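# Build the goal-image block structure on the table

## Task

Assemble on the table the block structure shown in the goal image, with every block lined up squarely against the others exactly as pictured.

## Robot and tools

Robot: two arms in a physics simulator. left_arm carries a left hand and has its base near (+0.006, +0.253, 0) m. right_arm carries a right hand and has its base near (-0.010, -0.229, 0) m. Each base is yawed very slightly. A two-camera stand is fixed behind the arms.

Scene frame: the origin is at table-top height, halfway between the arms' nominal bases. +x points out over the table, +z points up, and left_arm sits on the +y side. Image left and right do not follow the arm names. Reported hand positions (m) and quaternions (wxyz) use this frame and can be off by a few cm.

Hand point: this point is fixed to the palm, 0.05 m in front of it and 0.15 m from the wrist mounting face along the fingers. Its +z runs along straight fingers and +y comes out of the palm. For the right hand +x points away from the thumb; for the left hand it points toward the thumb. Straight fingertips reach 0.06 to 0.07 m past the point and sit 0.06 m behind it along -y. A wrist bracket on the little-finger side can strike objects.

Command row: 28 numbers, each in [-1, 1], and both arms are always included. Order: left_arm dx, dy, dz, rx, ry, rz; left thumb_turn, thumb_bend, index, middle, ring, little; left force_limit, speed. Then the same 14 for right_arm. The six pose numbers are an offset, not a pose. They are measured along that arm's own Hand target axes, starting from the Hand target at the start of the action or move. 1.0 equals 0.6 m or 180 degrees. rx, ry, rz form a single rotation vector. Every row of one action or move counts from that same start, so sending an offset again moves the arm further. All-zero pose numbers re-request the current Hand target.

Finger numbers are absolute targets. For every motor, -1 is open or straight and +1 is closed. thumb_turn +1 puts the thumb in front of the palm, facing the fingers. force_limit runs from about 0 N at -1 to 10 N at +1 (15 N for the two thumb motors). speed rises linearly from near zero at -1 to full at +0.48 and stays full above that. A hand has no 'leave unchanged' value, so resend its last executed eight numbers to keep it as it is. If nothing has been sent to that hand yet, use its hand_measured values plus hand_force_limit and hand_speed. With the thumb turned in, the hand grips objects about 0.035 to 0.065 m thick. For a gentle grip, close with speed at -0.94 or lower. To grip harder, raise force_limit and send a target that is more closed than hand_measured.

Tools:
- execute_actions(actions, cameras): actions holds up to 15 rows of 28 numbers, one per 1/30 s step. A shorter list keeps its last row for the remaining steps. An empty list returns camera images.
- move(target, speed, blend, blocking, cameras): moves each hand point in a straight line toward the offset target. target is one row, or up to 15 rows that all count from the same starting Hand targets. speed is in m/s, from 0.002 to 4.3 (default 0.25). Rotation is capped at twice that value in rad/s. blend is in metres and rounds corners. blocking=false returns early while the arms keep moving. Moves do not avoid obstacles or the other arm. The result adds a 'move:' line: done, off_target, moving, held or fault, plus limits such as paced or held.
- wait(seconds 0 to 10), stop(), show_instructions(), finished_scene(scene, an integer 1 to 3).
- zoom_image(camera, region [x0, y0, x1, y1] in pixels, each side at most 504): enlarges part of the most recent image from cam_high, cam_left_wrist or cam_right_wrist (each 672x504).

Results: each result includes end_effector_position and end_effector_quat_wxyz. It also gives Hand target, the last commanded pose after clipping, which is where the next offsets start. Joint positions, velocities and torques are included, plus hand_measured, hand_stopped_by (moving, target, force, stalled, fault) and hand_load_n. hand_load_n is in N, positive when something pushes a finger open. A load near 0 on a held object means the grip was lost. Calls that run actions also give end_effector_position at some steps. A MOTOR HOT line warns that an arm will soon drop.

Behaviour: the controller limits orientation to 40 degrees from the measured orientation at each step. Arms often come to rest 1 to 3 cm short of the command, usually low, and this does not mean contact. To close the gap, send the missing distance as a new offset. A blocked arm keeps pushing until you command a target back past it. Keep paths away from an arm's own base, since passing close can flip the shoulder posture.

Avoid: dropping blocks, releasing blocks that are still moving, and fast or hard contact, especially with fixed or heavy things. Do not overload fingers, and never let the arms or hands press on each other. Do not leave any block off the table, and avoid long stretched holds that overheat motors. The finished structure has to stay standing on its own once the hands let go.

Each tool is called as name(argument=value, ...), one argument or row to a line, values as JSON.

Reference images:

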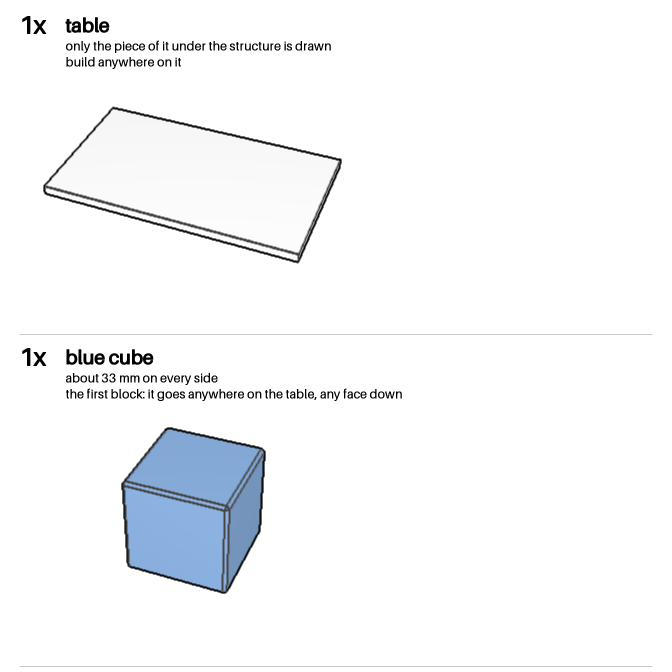

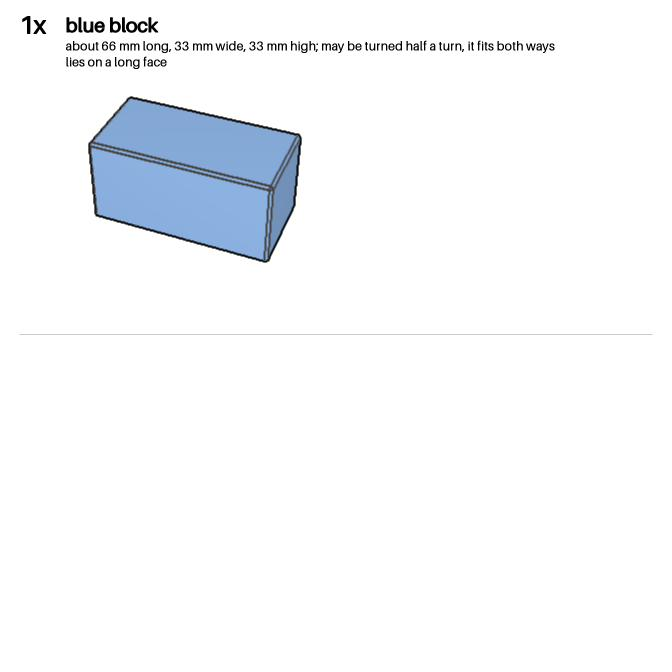

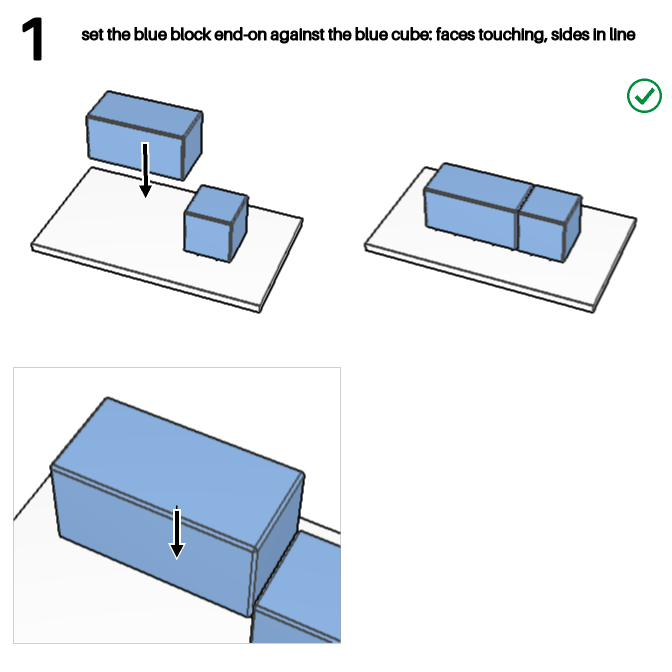

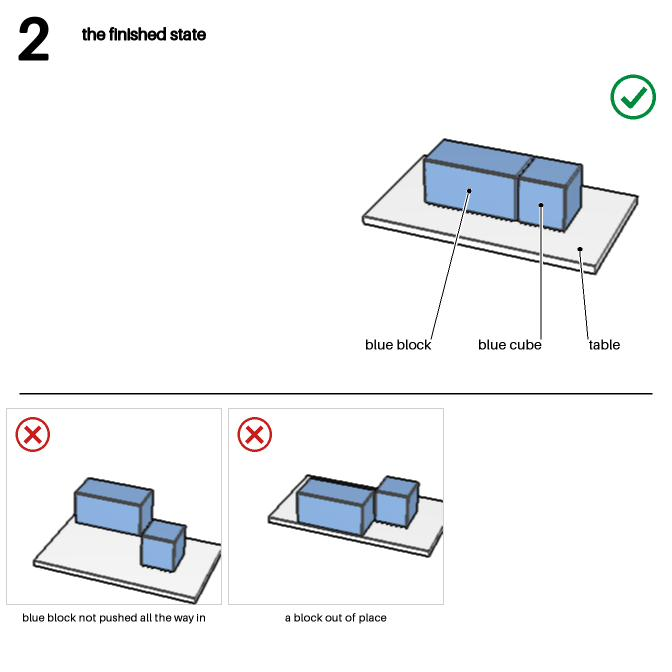

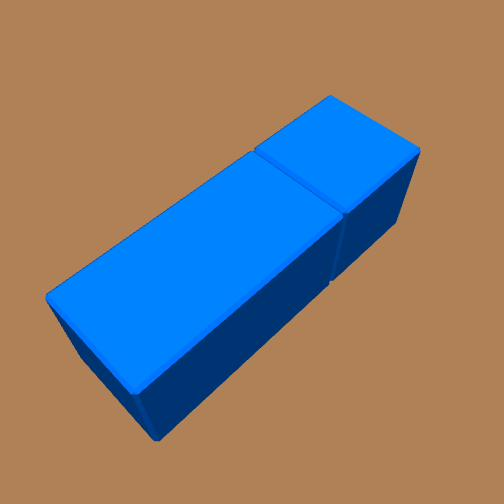

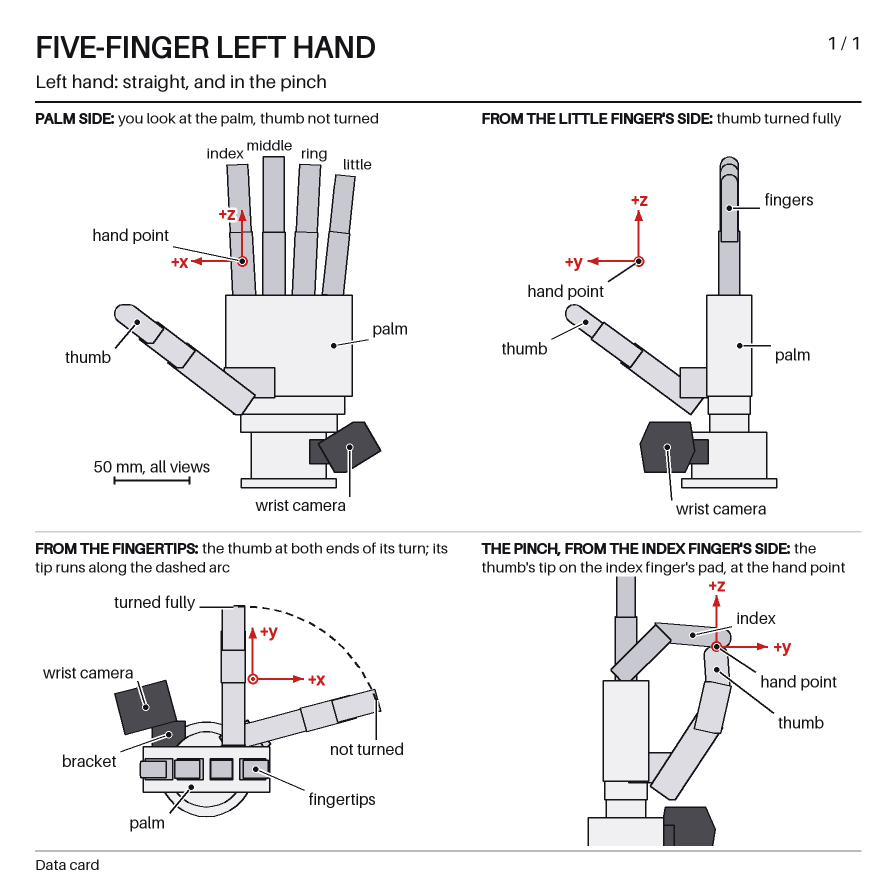

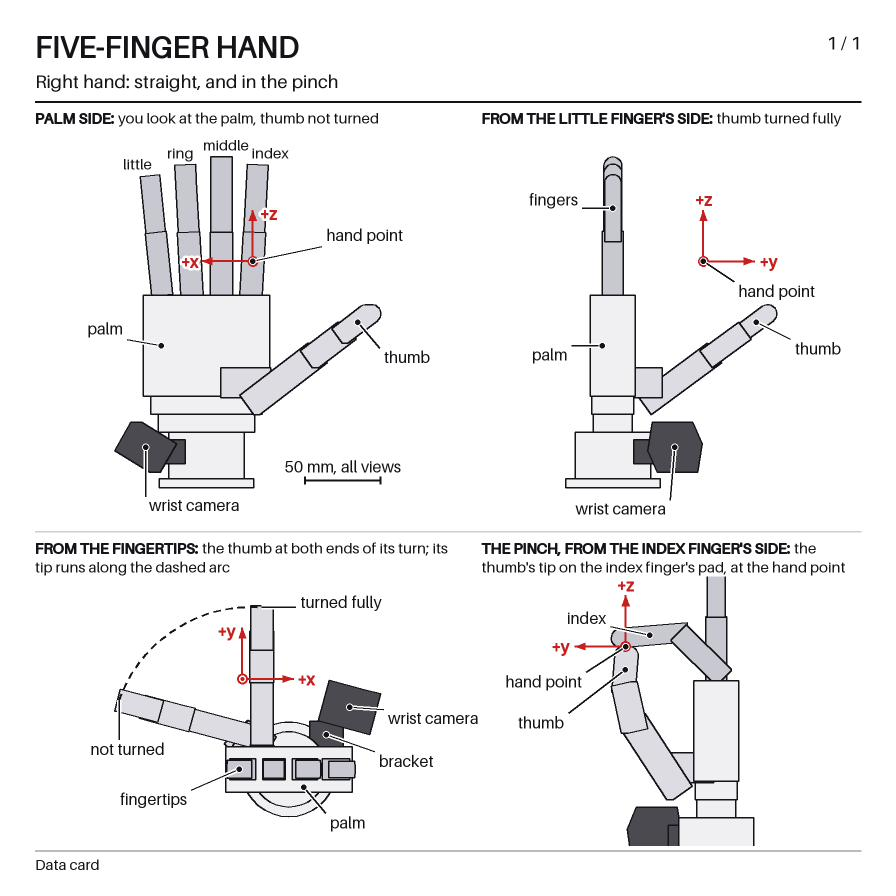

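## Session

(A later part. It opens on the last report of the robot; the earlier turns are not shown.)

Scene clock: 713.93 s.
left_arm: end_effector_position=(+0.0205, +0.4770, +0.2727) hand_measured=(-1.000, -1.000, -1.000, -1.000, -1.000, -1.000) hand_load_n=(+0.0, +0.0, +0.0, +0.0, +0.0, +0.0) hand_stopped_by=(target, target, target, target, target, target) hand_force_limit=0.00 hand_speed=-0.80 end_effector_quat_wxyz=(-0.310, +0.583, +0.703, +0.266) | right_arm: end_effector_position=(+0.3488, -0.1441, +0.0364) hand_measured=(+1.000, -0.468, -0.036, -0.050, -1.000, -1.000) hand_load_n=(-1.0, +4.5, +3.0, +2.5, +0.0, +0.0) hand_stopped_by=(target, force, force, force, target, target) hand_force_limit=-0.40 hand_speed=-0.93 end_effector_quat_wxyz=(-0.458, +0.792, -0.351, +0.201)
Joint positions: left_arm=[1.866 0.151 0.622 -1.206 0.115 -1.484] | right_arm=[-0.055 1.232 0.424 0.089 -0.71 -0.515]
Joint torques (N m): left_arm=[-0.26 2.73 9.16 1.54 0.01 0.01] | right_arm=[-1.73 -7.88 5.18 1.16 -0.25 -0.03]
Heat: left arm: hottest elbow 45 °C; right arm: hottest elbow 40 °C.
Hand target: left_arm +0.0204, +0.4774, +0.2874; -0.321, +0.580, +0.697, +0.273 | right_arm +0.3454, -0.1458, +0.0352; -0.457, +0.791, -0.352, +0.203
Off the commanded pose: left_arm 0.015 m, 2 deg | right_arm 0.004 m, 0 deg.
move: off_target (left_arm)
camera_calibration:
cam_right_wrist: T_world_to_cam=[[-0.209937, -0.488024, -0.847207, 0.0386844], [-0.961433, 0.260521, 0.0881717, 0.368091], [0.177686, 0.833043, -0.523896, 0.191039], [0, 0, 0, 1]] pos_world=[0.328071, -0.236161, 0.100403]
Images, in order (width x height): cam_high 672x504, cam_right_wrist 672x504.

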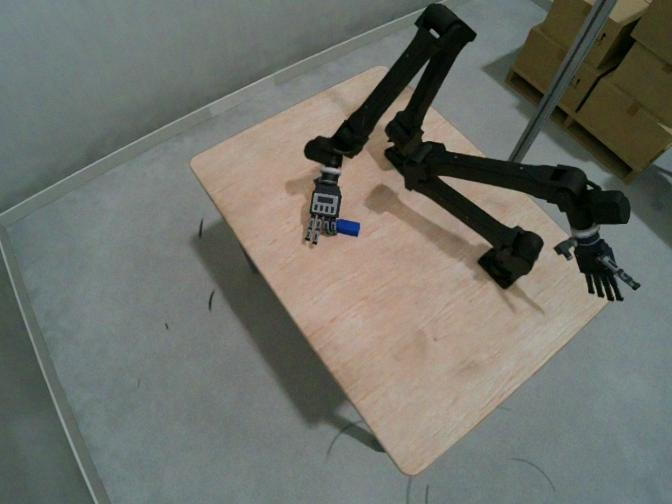

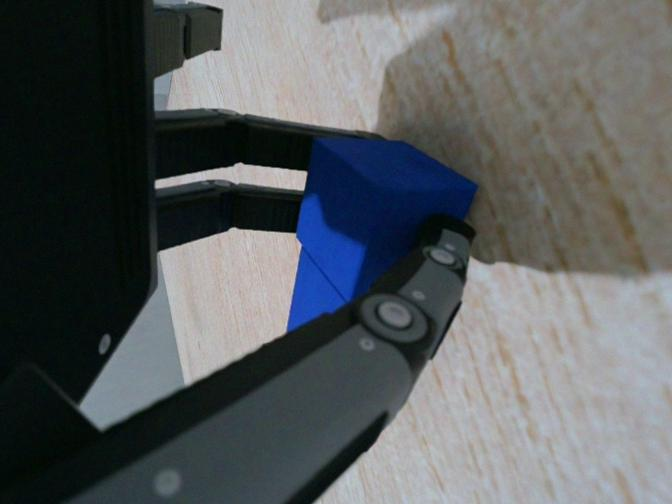

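move(
  target=[0,0,0,0,0,0,-1,-1,-1,-1,-1,-1,0.0,-0.8, -0.0083,0.006,0,0,0,0,1,-0.3,0.1,0.1,-1,-1,-0.4,-0.93],
  speed=0.05,
  cameras=["cam_high","cam_right_wrist"],
)

zoom_image(
  camera="cam_right_wrist",
  region=[270, 130, 560, 420],
)

zoom_image(
  camera="cam_high",
  region=[310, 205, 370, 250],
)

Scene clock: 723.00 s.
left_arm: end_effector_position=(+0.0205, +0.4770, +0.2727) hand_measured=(-1.000, -1.000, -1.000, -1.000, -1.000, -1.000) hand_load_n=(-0.5, +0.0, +0.0, +0.0, +0.0, +0.0) hand_stopped_by=(target, target, target, target, target, target) hand_force_limit=0.00 hand_speed=-0.80 end_effector_quat_wxyz=(-0.310, +0.583, +0.703, +0.266) | right_arm: end_effector_position=(+0.3450, -0.1438, +0.0354) hand_measured=(+1.000, -0.468, -0.036, -0.050, -1.000, -1.000) hand_load_n=(-1.5, +4.0, +3.0, +3.0, +0.0, +0.0) hand_stopped_by=(target, force, force, force, target, target) hand_force_limit=-0.40 hand_speed=-0.93 end_effector_quat_wxyz=(-0.459, +0.791, -0.349, +0.204)
Joint positions: left_arm=[1.866 0.151 0.622 -1.206 0.115 -1.484] | right_arm=[-0.055 1.221 0.409 0.101 -0.709 -0.515]
Joint torques (N m): left_arm=[-0.09 2.84 9.03 1.8 0.05 0.03] | right_arm=[-0.97 -7.65 5.01 1.2 -0.09 0.03]
Heat: left arm: hottest elbow 45 °C; right arm: hottest elbow 40 °C.
Hand target: left_arm +0.0204, +0.4774, +0.2874; -0.321, +0.580, +0.697, +0.273 | right_arm +0.3407, -0.1433, +0.0320; -0.457, +0.791, -0.352, +0.203
Off the commanded pose: left_arm 0.015 m, 2 deg | right_arm 0.005 m, 0 deg.
move: off_target (left_arm)
camera_calibration:
cam_right_wrist: T_world_to_cam=[[-0.203832, -0.489058, -0.848101, 0.0349879], [-0.961911, 0.261228, 0.0805479, 0.365001], [0.182155, 0.832216, -0.523676, 0.189277], [0, 0, 0, 1]] pos_world=[0.323752, -0.235756, 0.0993931]
Images, in order (width x height): cam_high 672x504, cam_right_wrist 672x504.

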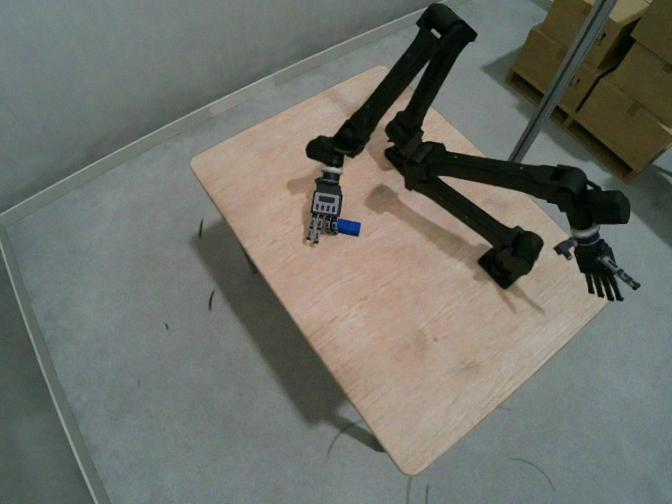

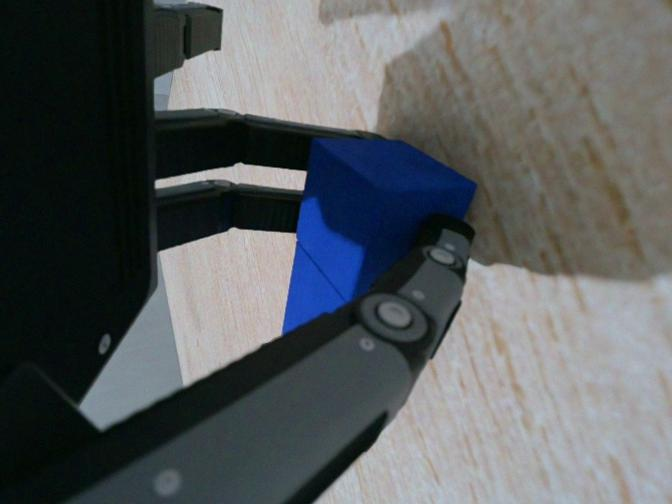

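Scaled by 1.738 from the camera's 672x504 image, which has a finer 960x720 frame.

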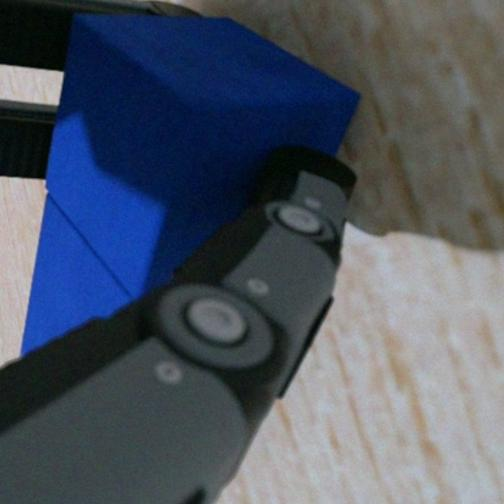

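Scaled by 8.400 from the camera's 672x504 image, which has a finer 960x720 frame.

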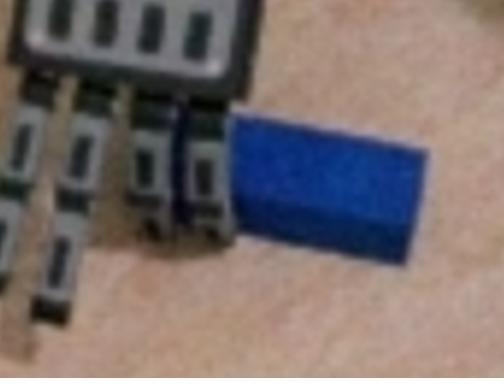

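move(
  target=[0,0,0,0,0,0,-1,-1,-1,-1,-1,-1,0.0,-0.8, 0.0055,-0.0072,0.0013,0,0,0,1,-0.65,-0.45,-0.45,-1,-1,-0.4,-0.9],
  speed=0.05,
  cameras=["cam_high","cam_right_wrist"],
)

zoom_image(
  camera="cam_right_wrist",
  region=[270, 130, 560, 420],
)

zoom_image(
  camera="cam_high",
  region=[310, 205, 370, 250],
)

Scene clock: 737.07 s.
left_arm: end_effector_position=(+0.0205, +0.4770, +0.2727) hand_measured=(-1.000, -1.000, -1.000, -1.000, -1.000, -1.000) hand_load_n=(+0.0, +0.0, +0.0, +0.0, +0.0, +0.0) hand_stopped_by=(target, target, target, target, target, target) hand_force_limit=0.00 hand_speed=-0.80 end_effector_quat_wxyz=(-0.310, +0.583, +0.703, +0.266) | right_arm: end_effector_position=(+0.3436, -0.1440, +0.0338) hand_measured=(+1.000, -0.650, -0.450, -0.450, -1.000, -1.000) hand_load_n=(+0.0, +0.0, +0.0, +0.0, +0.0, +0.0) hand_stopped_by=(target, target, target, target, target, target) hand_force_limit=-0.40 hand_speed=-0.90 end_effector_quat_wxyz=(-0.458, +0.791, -0.351, +0.203)
Joint positions: left_arm=[1.866 0.151 0.622 -1.206 0.115 -1.484] | right_arm=[-0.055 1.221 0.406 0.101 -0.706 -0.515]
Joint torques (N m): left_arm=[0.73 2.73 9.09 1.54 -0.03 0.08] | right_arm=[-1.03 -7.12 6.32 0.76 -0.22 0.03]
Heat: left arm: hottest elbow 45 °C; right arm: hottest elbow 40 °C.
Hand target: left_arm +0.0204, +0.4774, +0.2874; -0.321, +0.580, +0.697, +0.273 | right_arm +0.3450, -0.1439, +0.0354; -0.457, +0.791, -0.352, +0.203
Off the commanded pose: left_arm 0.015 m, 2 deg | right_arm 0.002 m, 0 deg.
move: off_target (left_arm)
camera_calibration:
cam_right_wrist: T_world_to_cam=[[-0.207753, -0.489588, -0.846843, 0.0344902], [-0.961165, 0.262949, 0.0837796, 0.363649], [0.181659, 0.831361, -0.525203, 0.188987], [0, 0, 0, 1]] pos_world=[0.322361, -0.235852, 0.0979979]
Images, in order (width x height): cam_high 672x504, cam_right_wrist 672x504.

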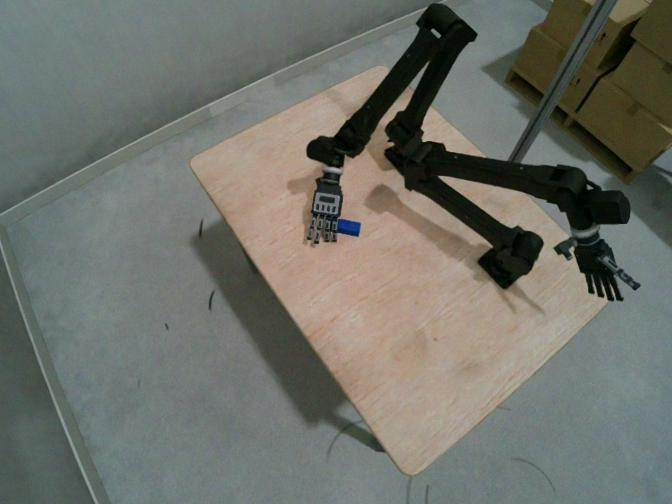

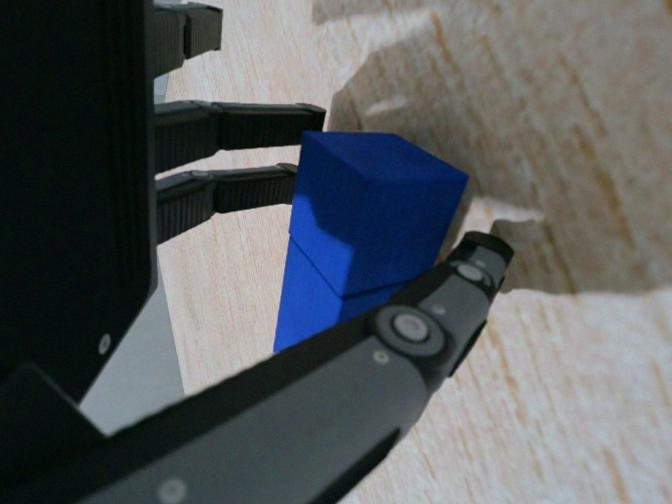

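Scaled by 1.738 from the camera's 672x504 image, which has a finer 960x720 frame.

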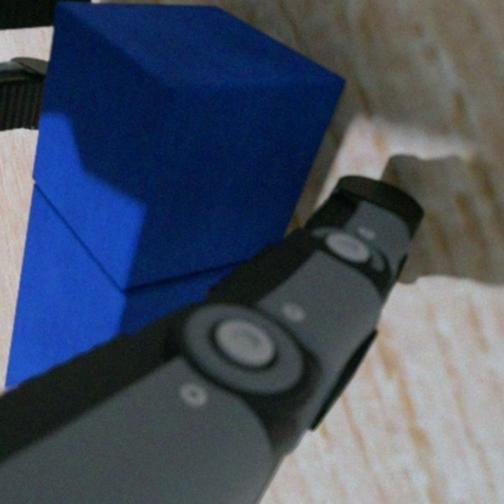

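Scaled by 8.400 from the camera's 672x504 image, which has a finer 960x720 frame.

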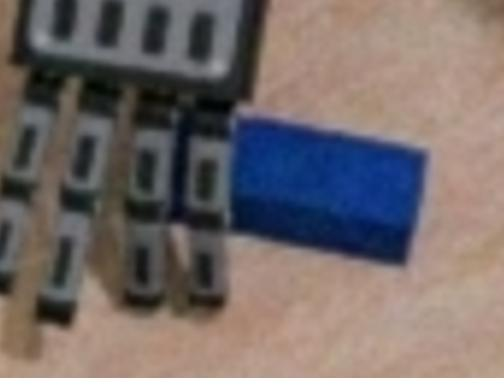

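move(
  target=[0,0,0,0,0,0,-1,-1,-1,-1,-1,-1,0.0,-0.8, 0,-0.144,-0.083,0,0,0,1,-0.65,-0.45,-0.45,-1,-1,-0.4,-0.9],
  speed=0.08,
  cameras=["cam_high","cam_right_wrist"],
)

zoom_image(
  camera="cam_right_wrist",
  region=[270, 130, 560, 420],
)

zoom_image(
  camera="cam_high",
  region=[310, 205, 370, 250],
)

Scene clock: 749.10 s.
left_arm: end_effector_position=(+0.0205, +0.4770, +0.2727) hand_measured=(-1.000, -1.000, -1.000, -1.000, -1.000, -1.000) hand_load_n=(+0.0, +0.0, +0.0, +0.0, +0.0, +0.0) hand_stopped_by=(target, target, target, target, target, target) hand_force_limit=0.00 hand_speed=-0.80 end_effector_quat_wxyz=(-0.310, +0.583, +0.703, +0.266) | right_arm: end_effector_position=(+0.3305, -0.1427, +0.1139) hand_measured=(+1.000, -0.650, -0.450, -0.450, -1.000, -1.000) hand_load_n=(+0.0, +0.0, +0.0, +0.0, +0.0, +0.0) hand_stopped_by=(target, target, target, target, target, target) hand_force_limit=-0.40 hand_speed=-0.90 end_effector_quat_wxyz=(-0.452, +0.795, -0.361, +0.186)
Joint positions: left_arm=[1.866 0.151 0.622 -1.206 0.115 -1.484] | right_arm=[-0.055 0.987 0.533 -0.304 -0.706 -0.515]
Joint torques (N m): left_arm=[0.56 3.49 9.02 1.54 -0.04 0.01] | right_arm=[-0.85 -6.18 10.62 0.79 -0.27 0.01]
Heat: left arm: hottest elbow 45 °C; right arm: hottest elbow 41 °C.
Hand target: left_arm +0.0204, +0.4774, +0.2874; -0.321, +0.580, +0.697, +0.273 | right_arm +0.3450, -0.1438, +0.1350; -0.457, +0.791, -0.352, +0.203
Off the commanded pose: left_arm 0.015 m, 2 deg | right_arm 0.026 m, 2 deg.
move: off_target (left_arm, right_arm)
camera_calibration:
cam_right_wrist: T_world_to_cam=[[-0.243548, -0.486003, -0.839336, 0.11175], [-0.956619, 0.263033, 0.125275, 0.337816], [0.159889, 0.833435, -0.528981, 0.240229], [0, 0, 0, 1]] pos_world=[0.311968, -0.234761, 0.178552]
Images, in order (width x height): cam_high 672x504, cam_right_wrist 672x504.

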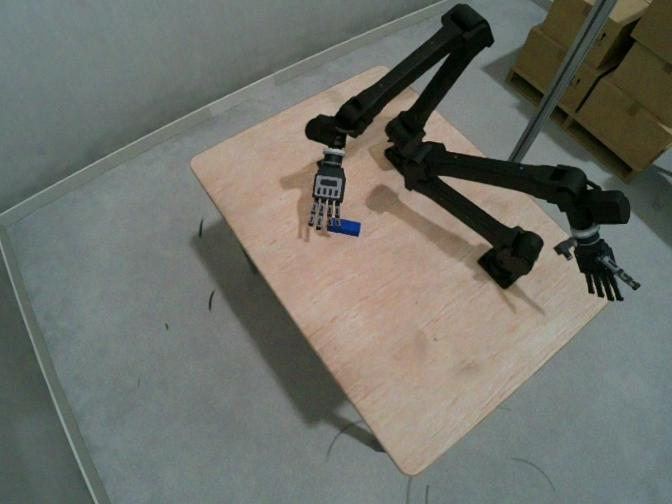

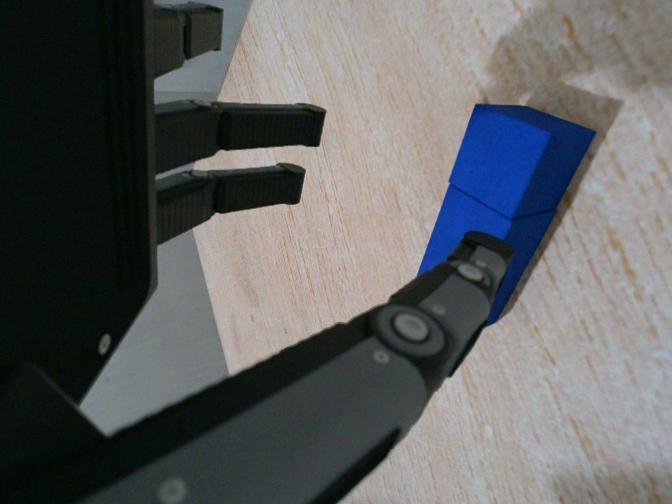

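Scaled by 1.738 from the camera's 672x504 image, which has a finer 960x720 frame.

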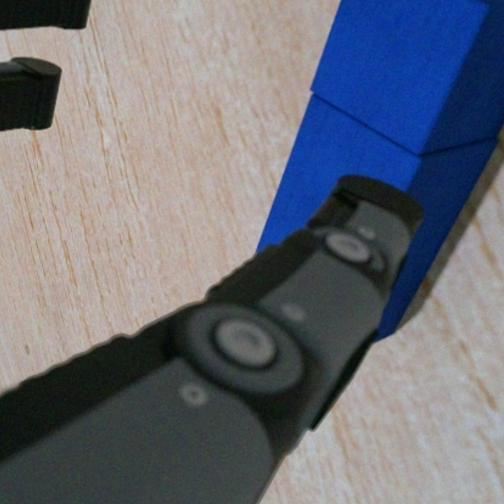

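Scaled by 8.400 from the camera's 672x504 image, which has a finer 960x720 frame.

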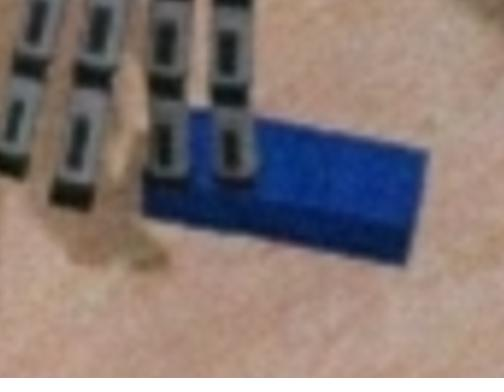

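finished_scene(
  scene=1,
)

The scene is finished: the task was done.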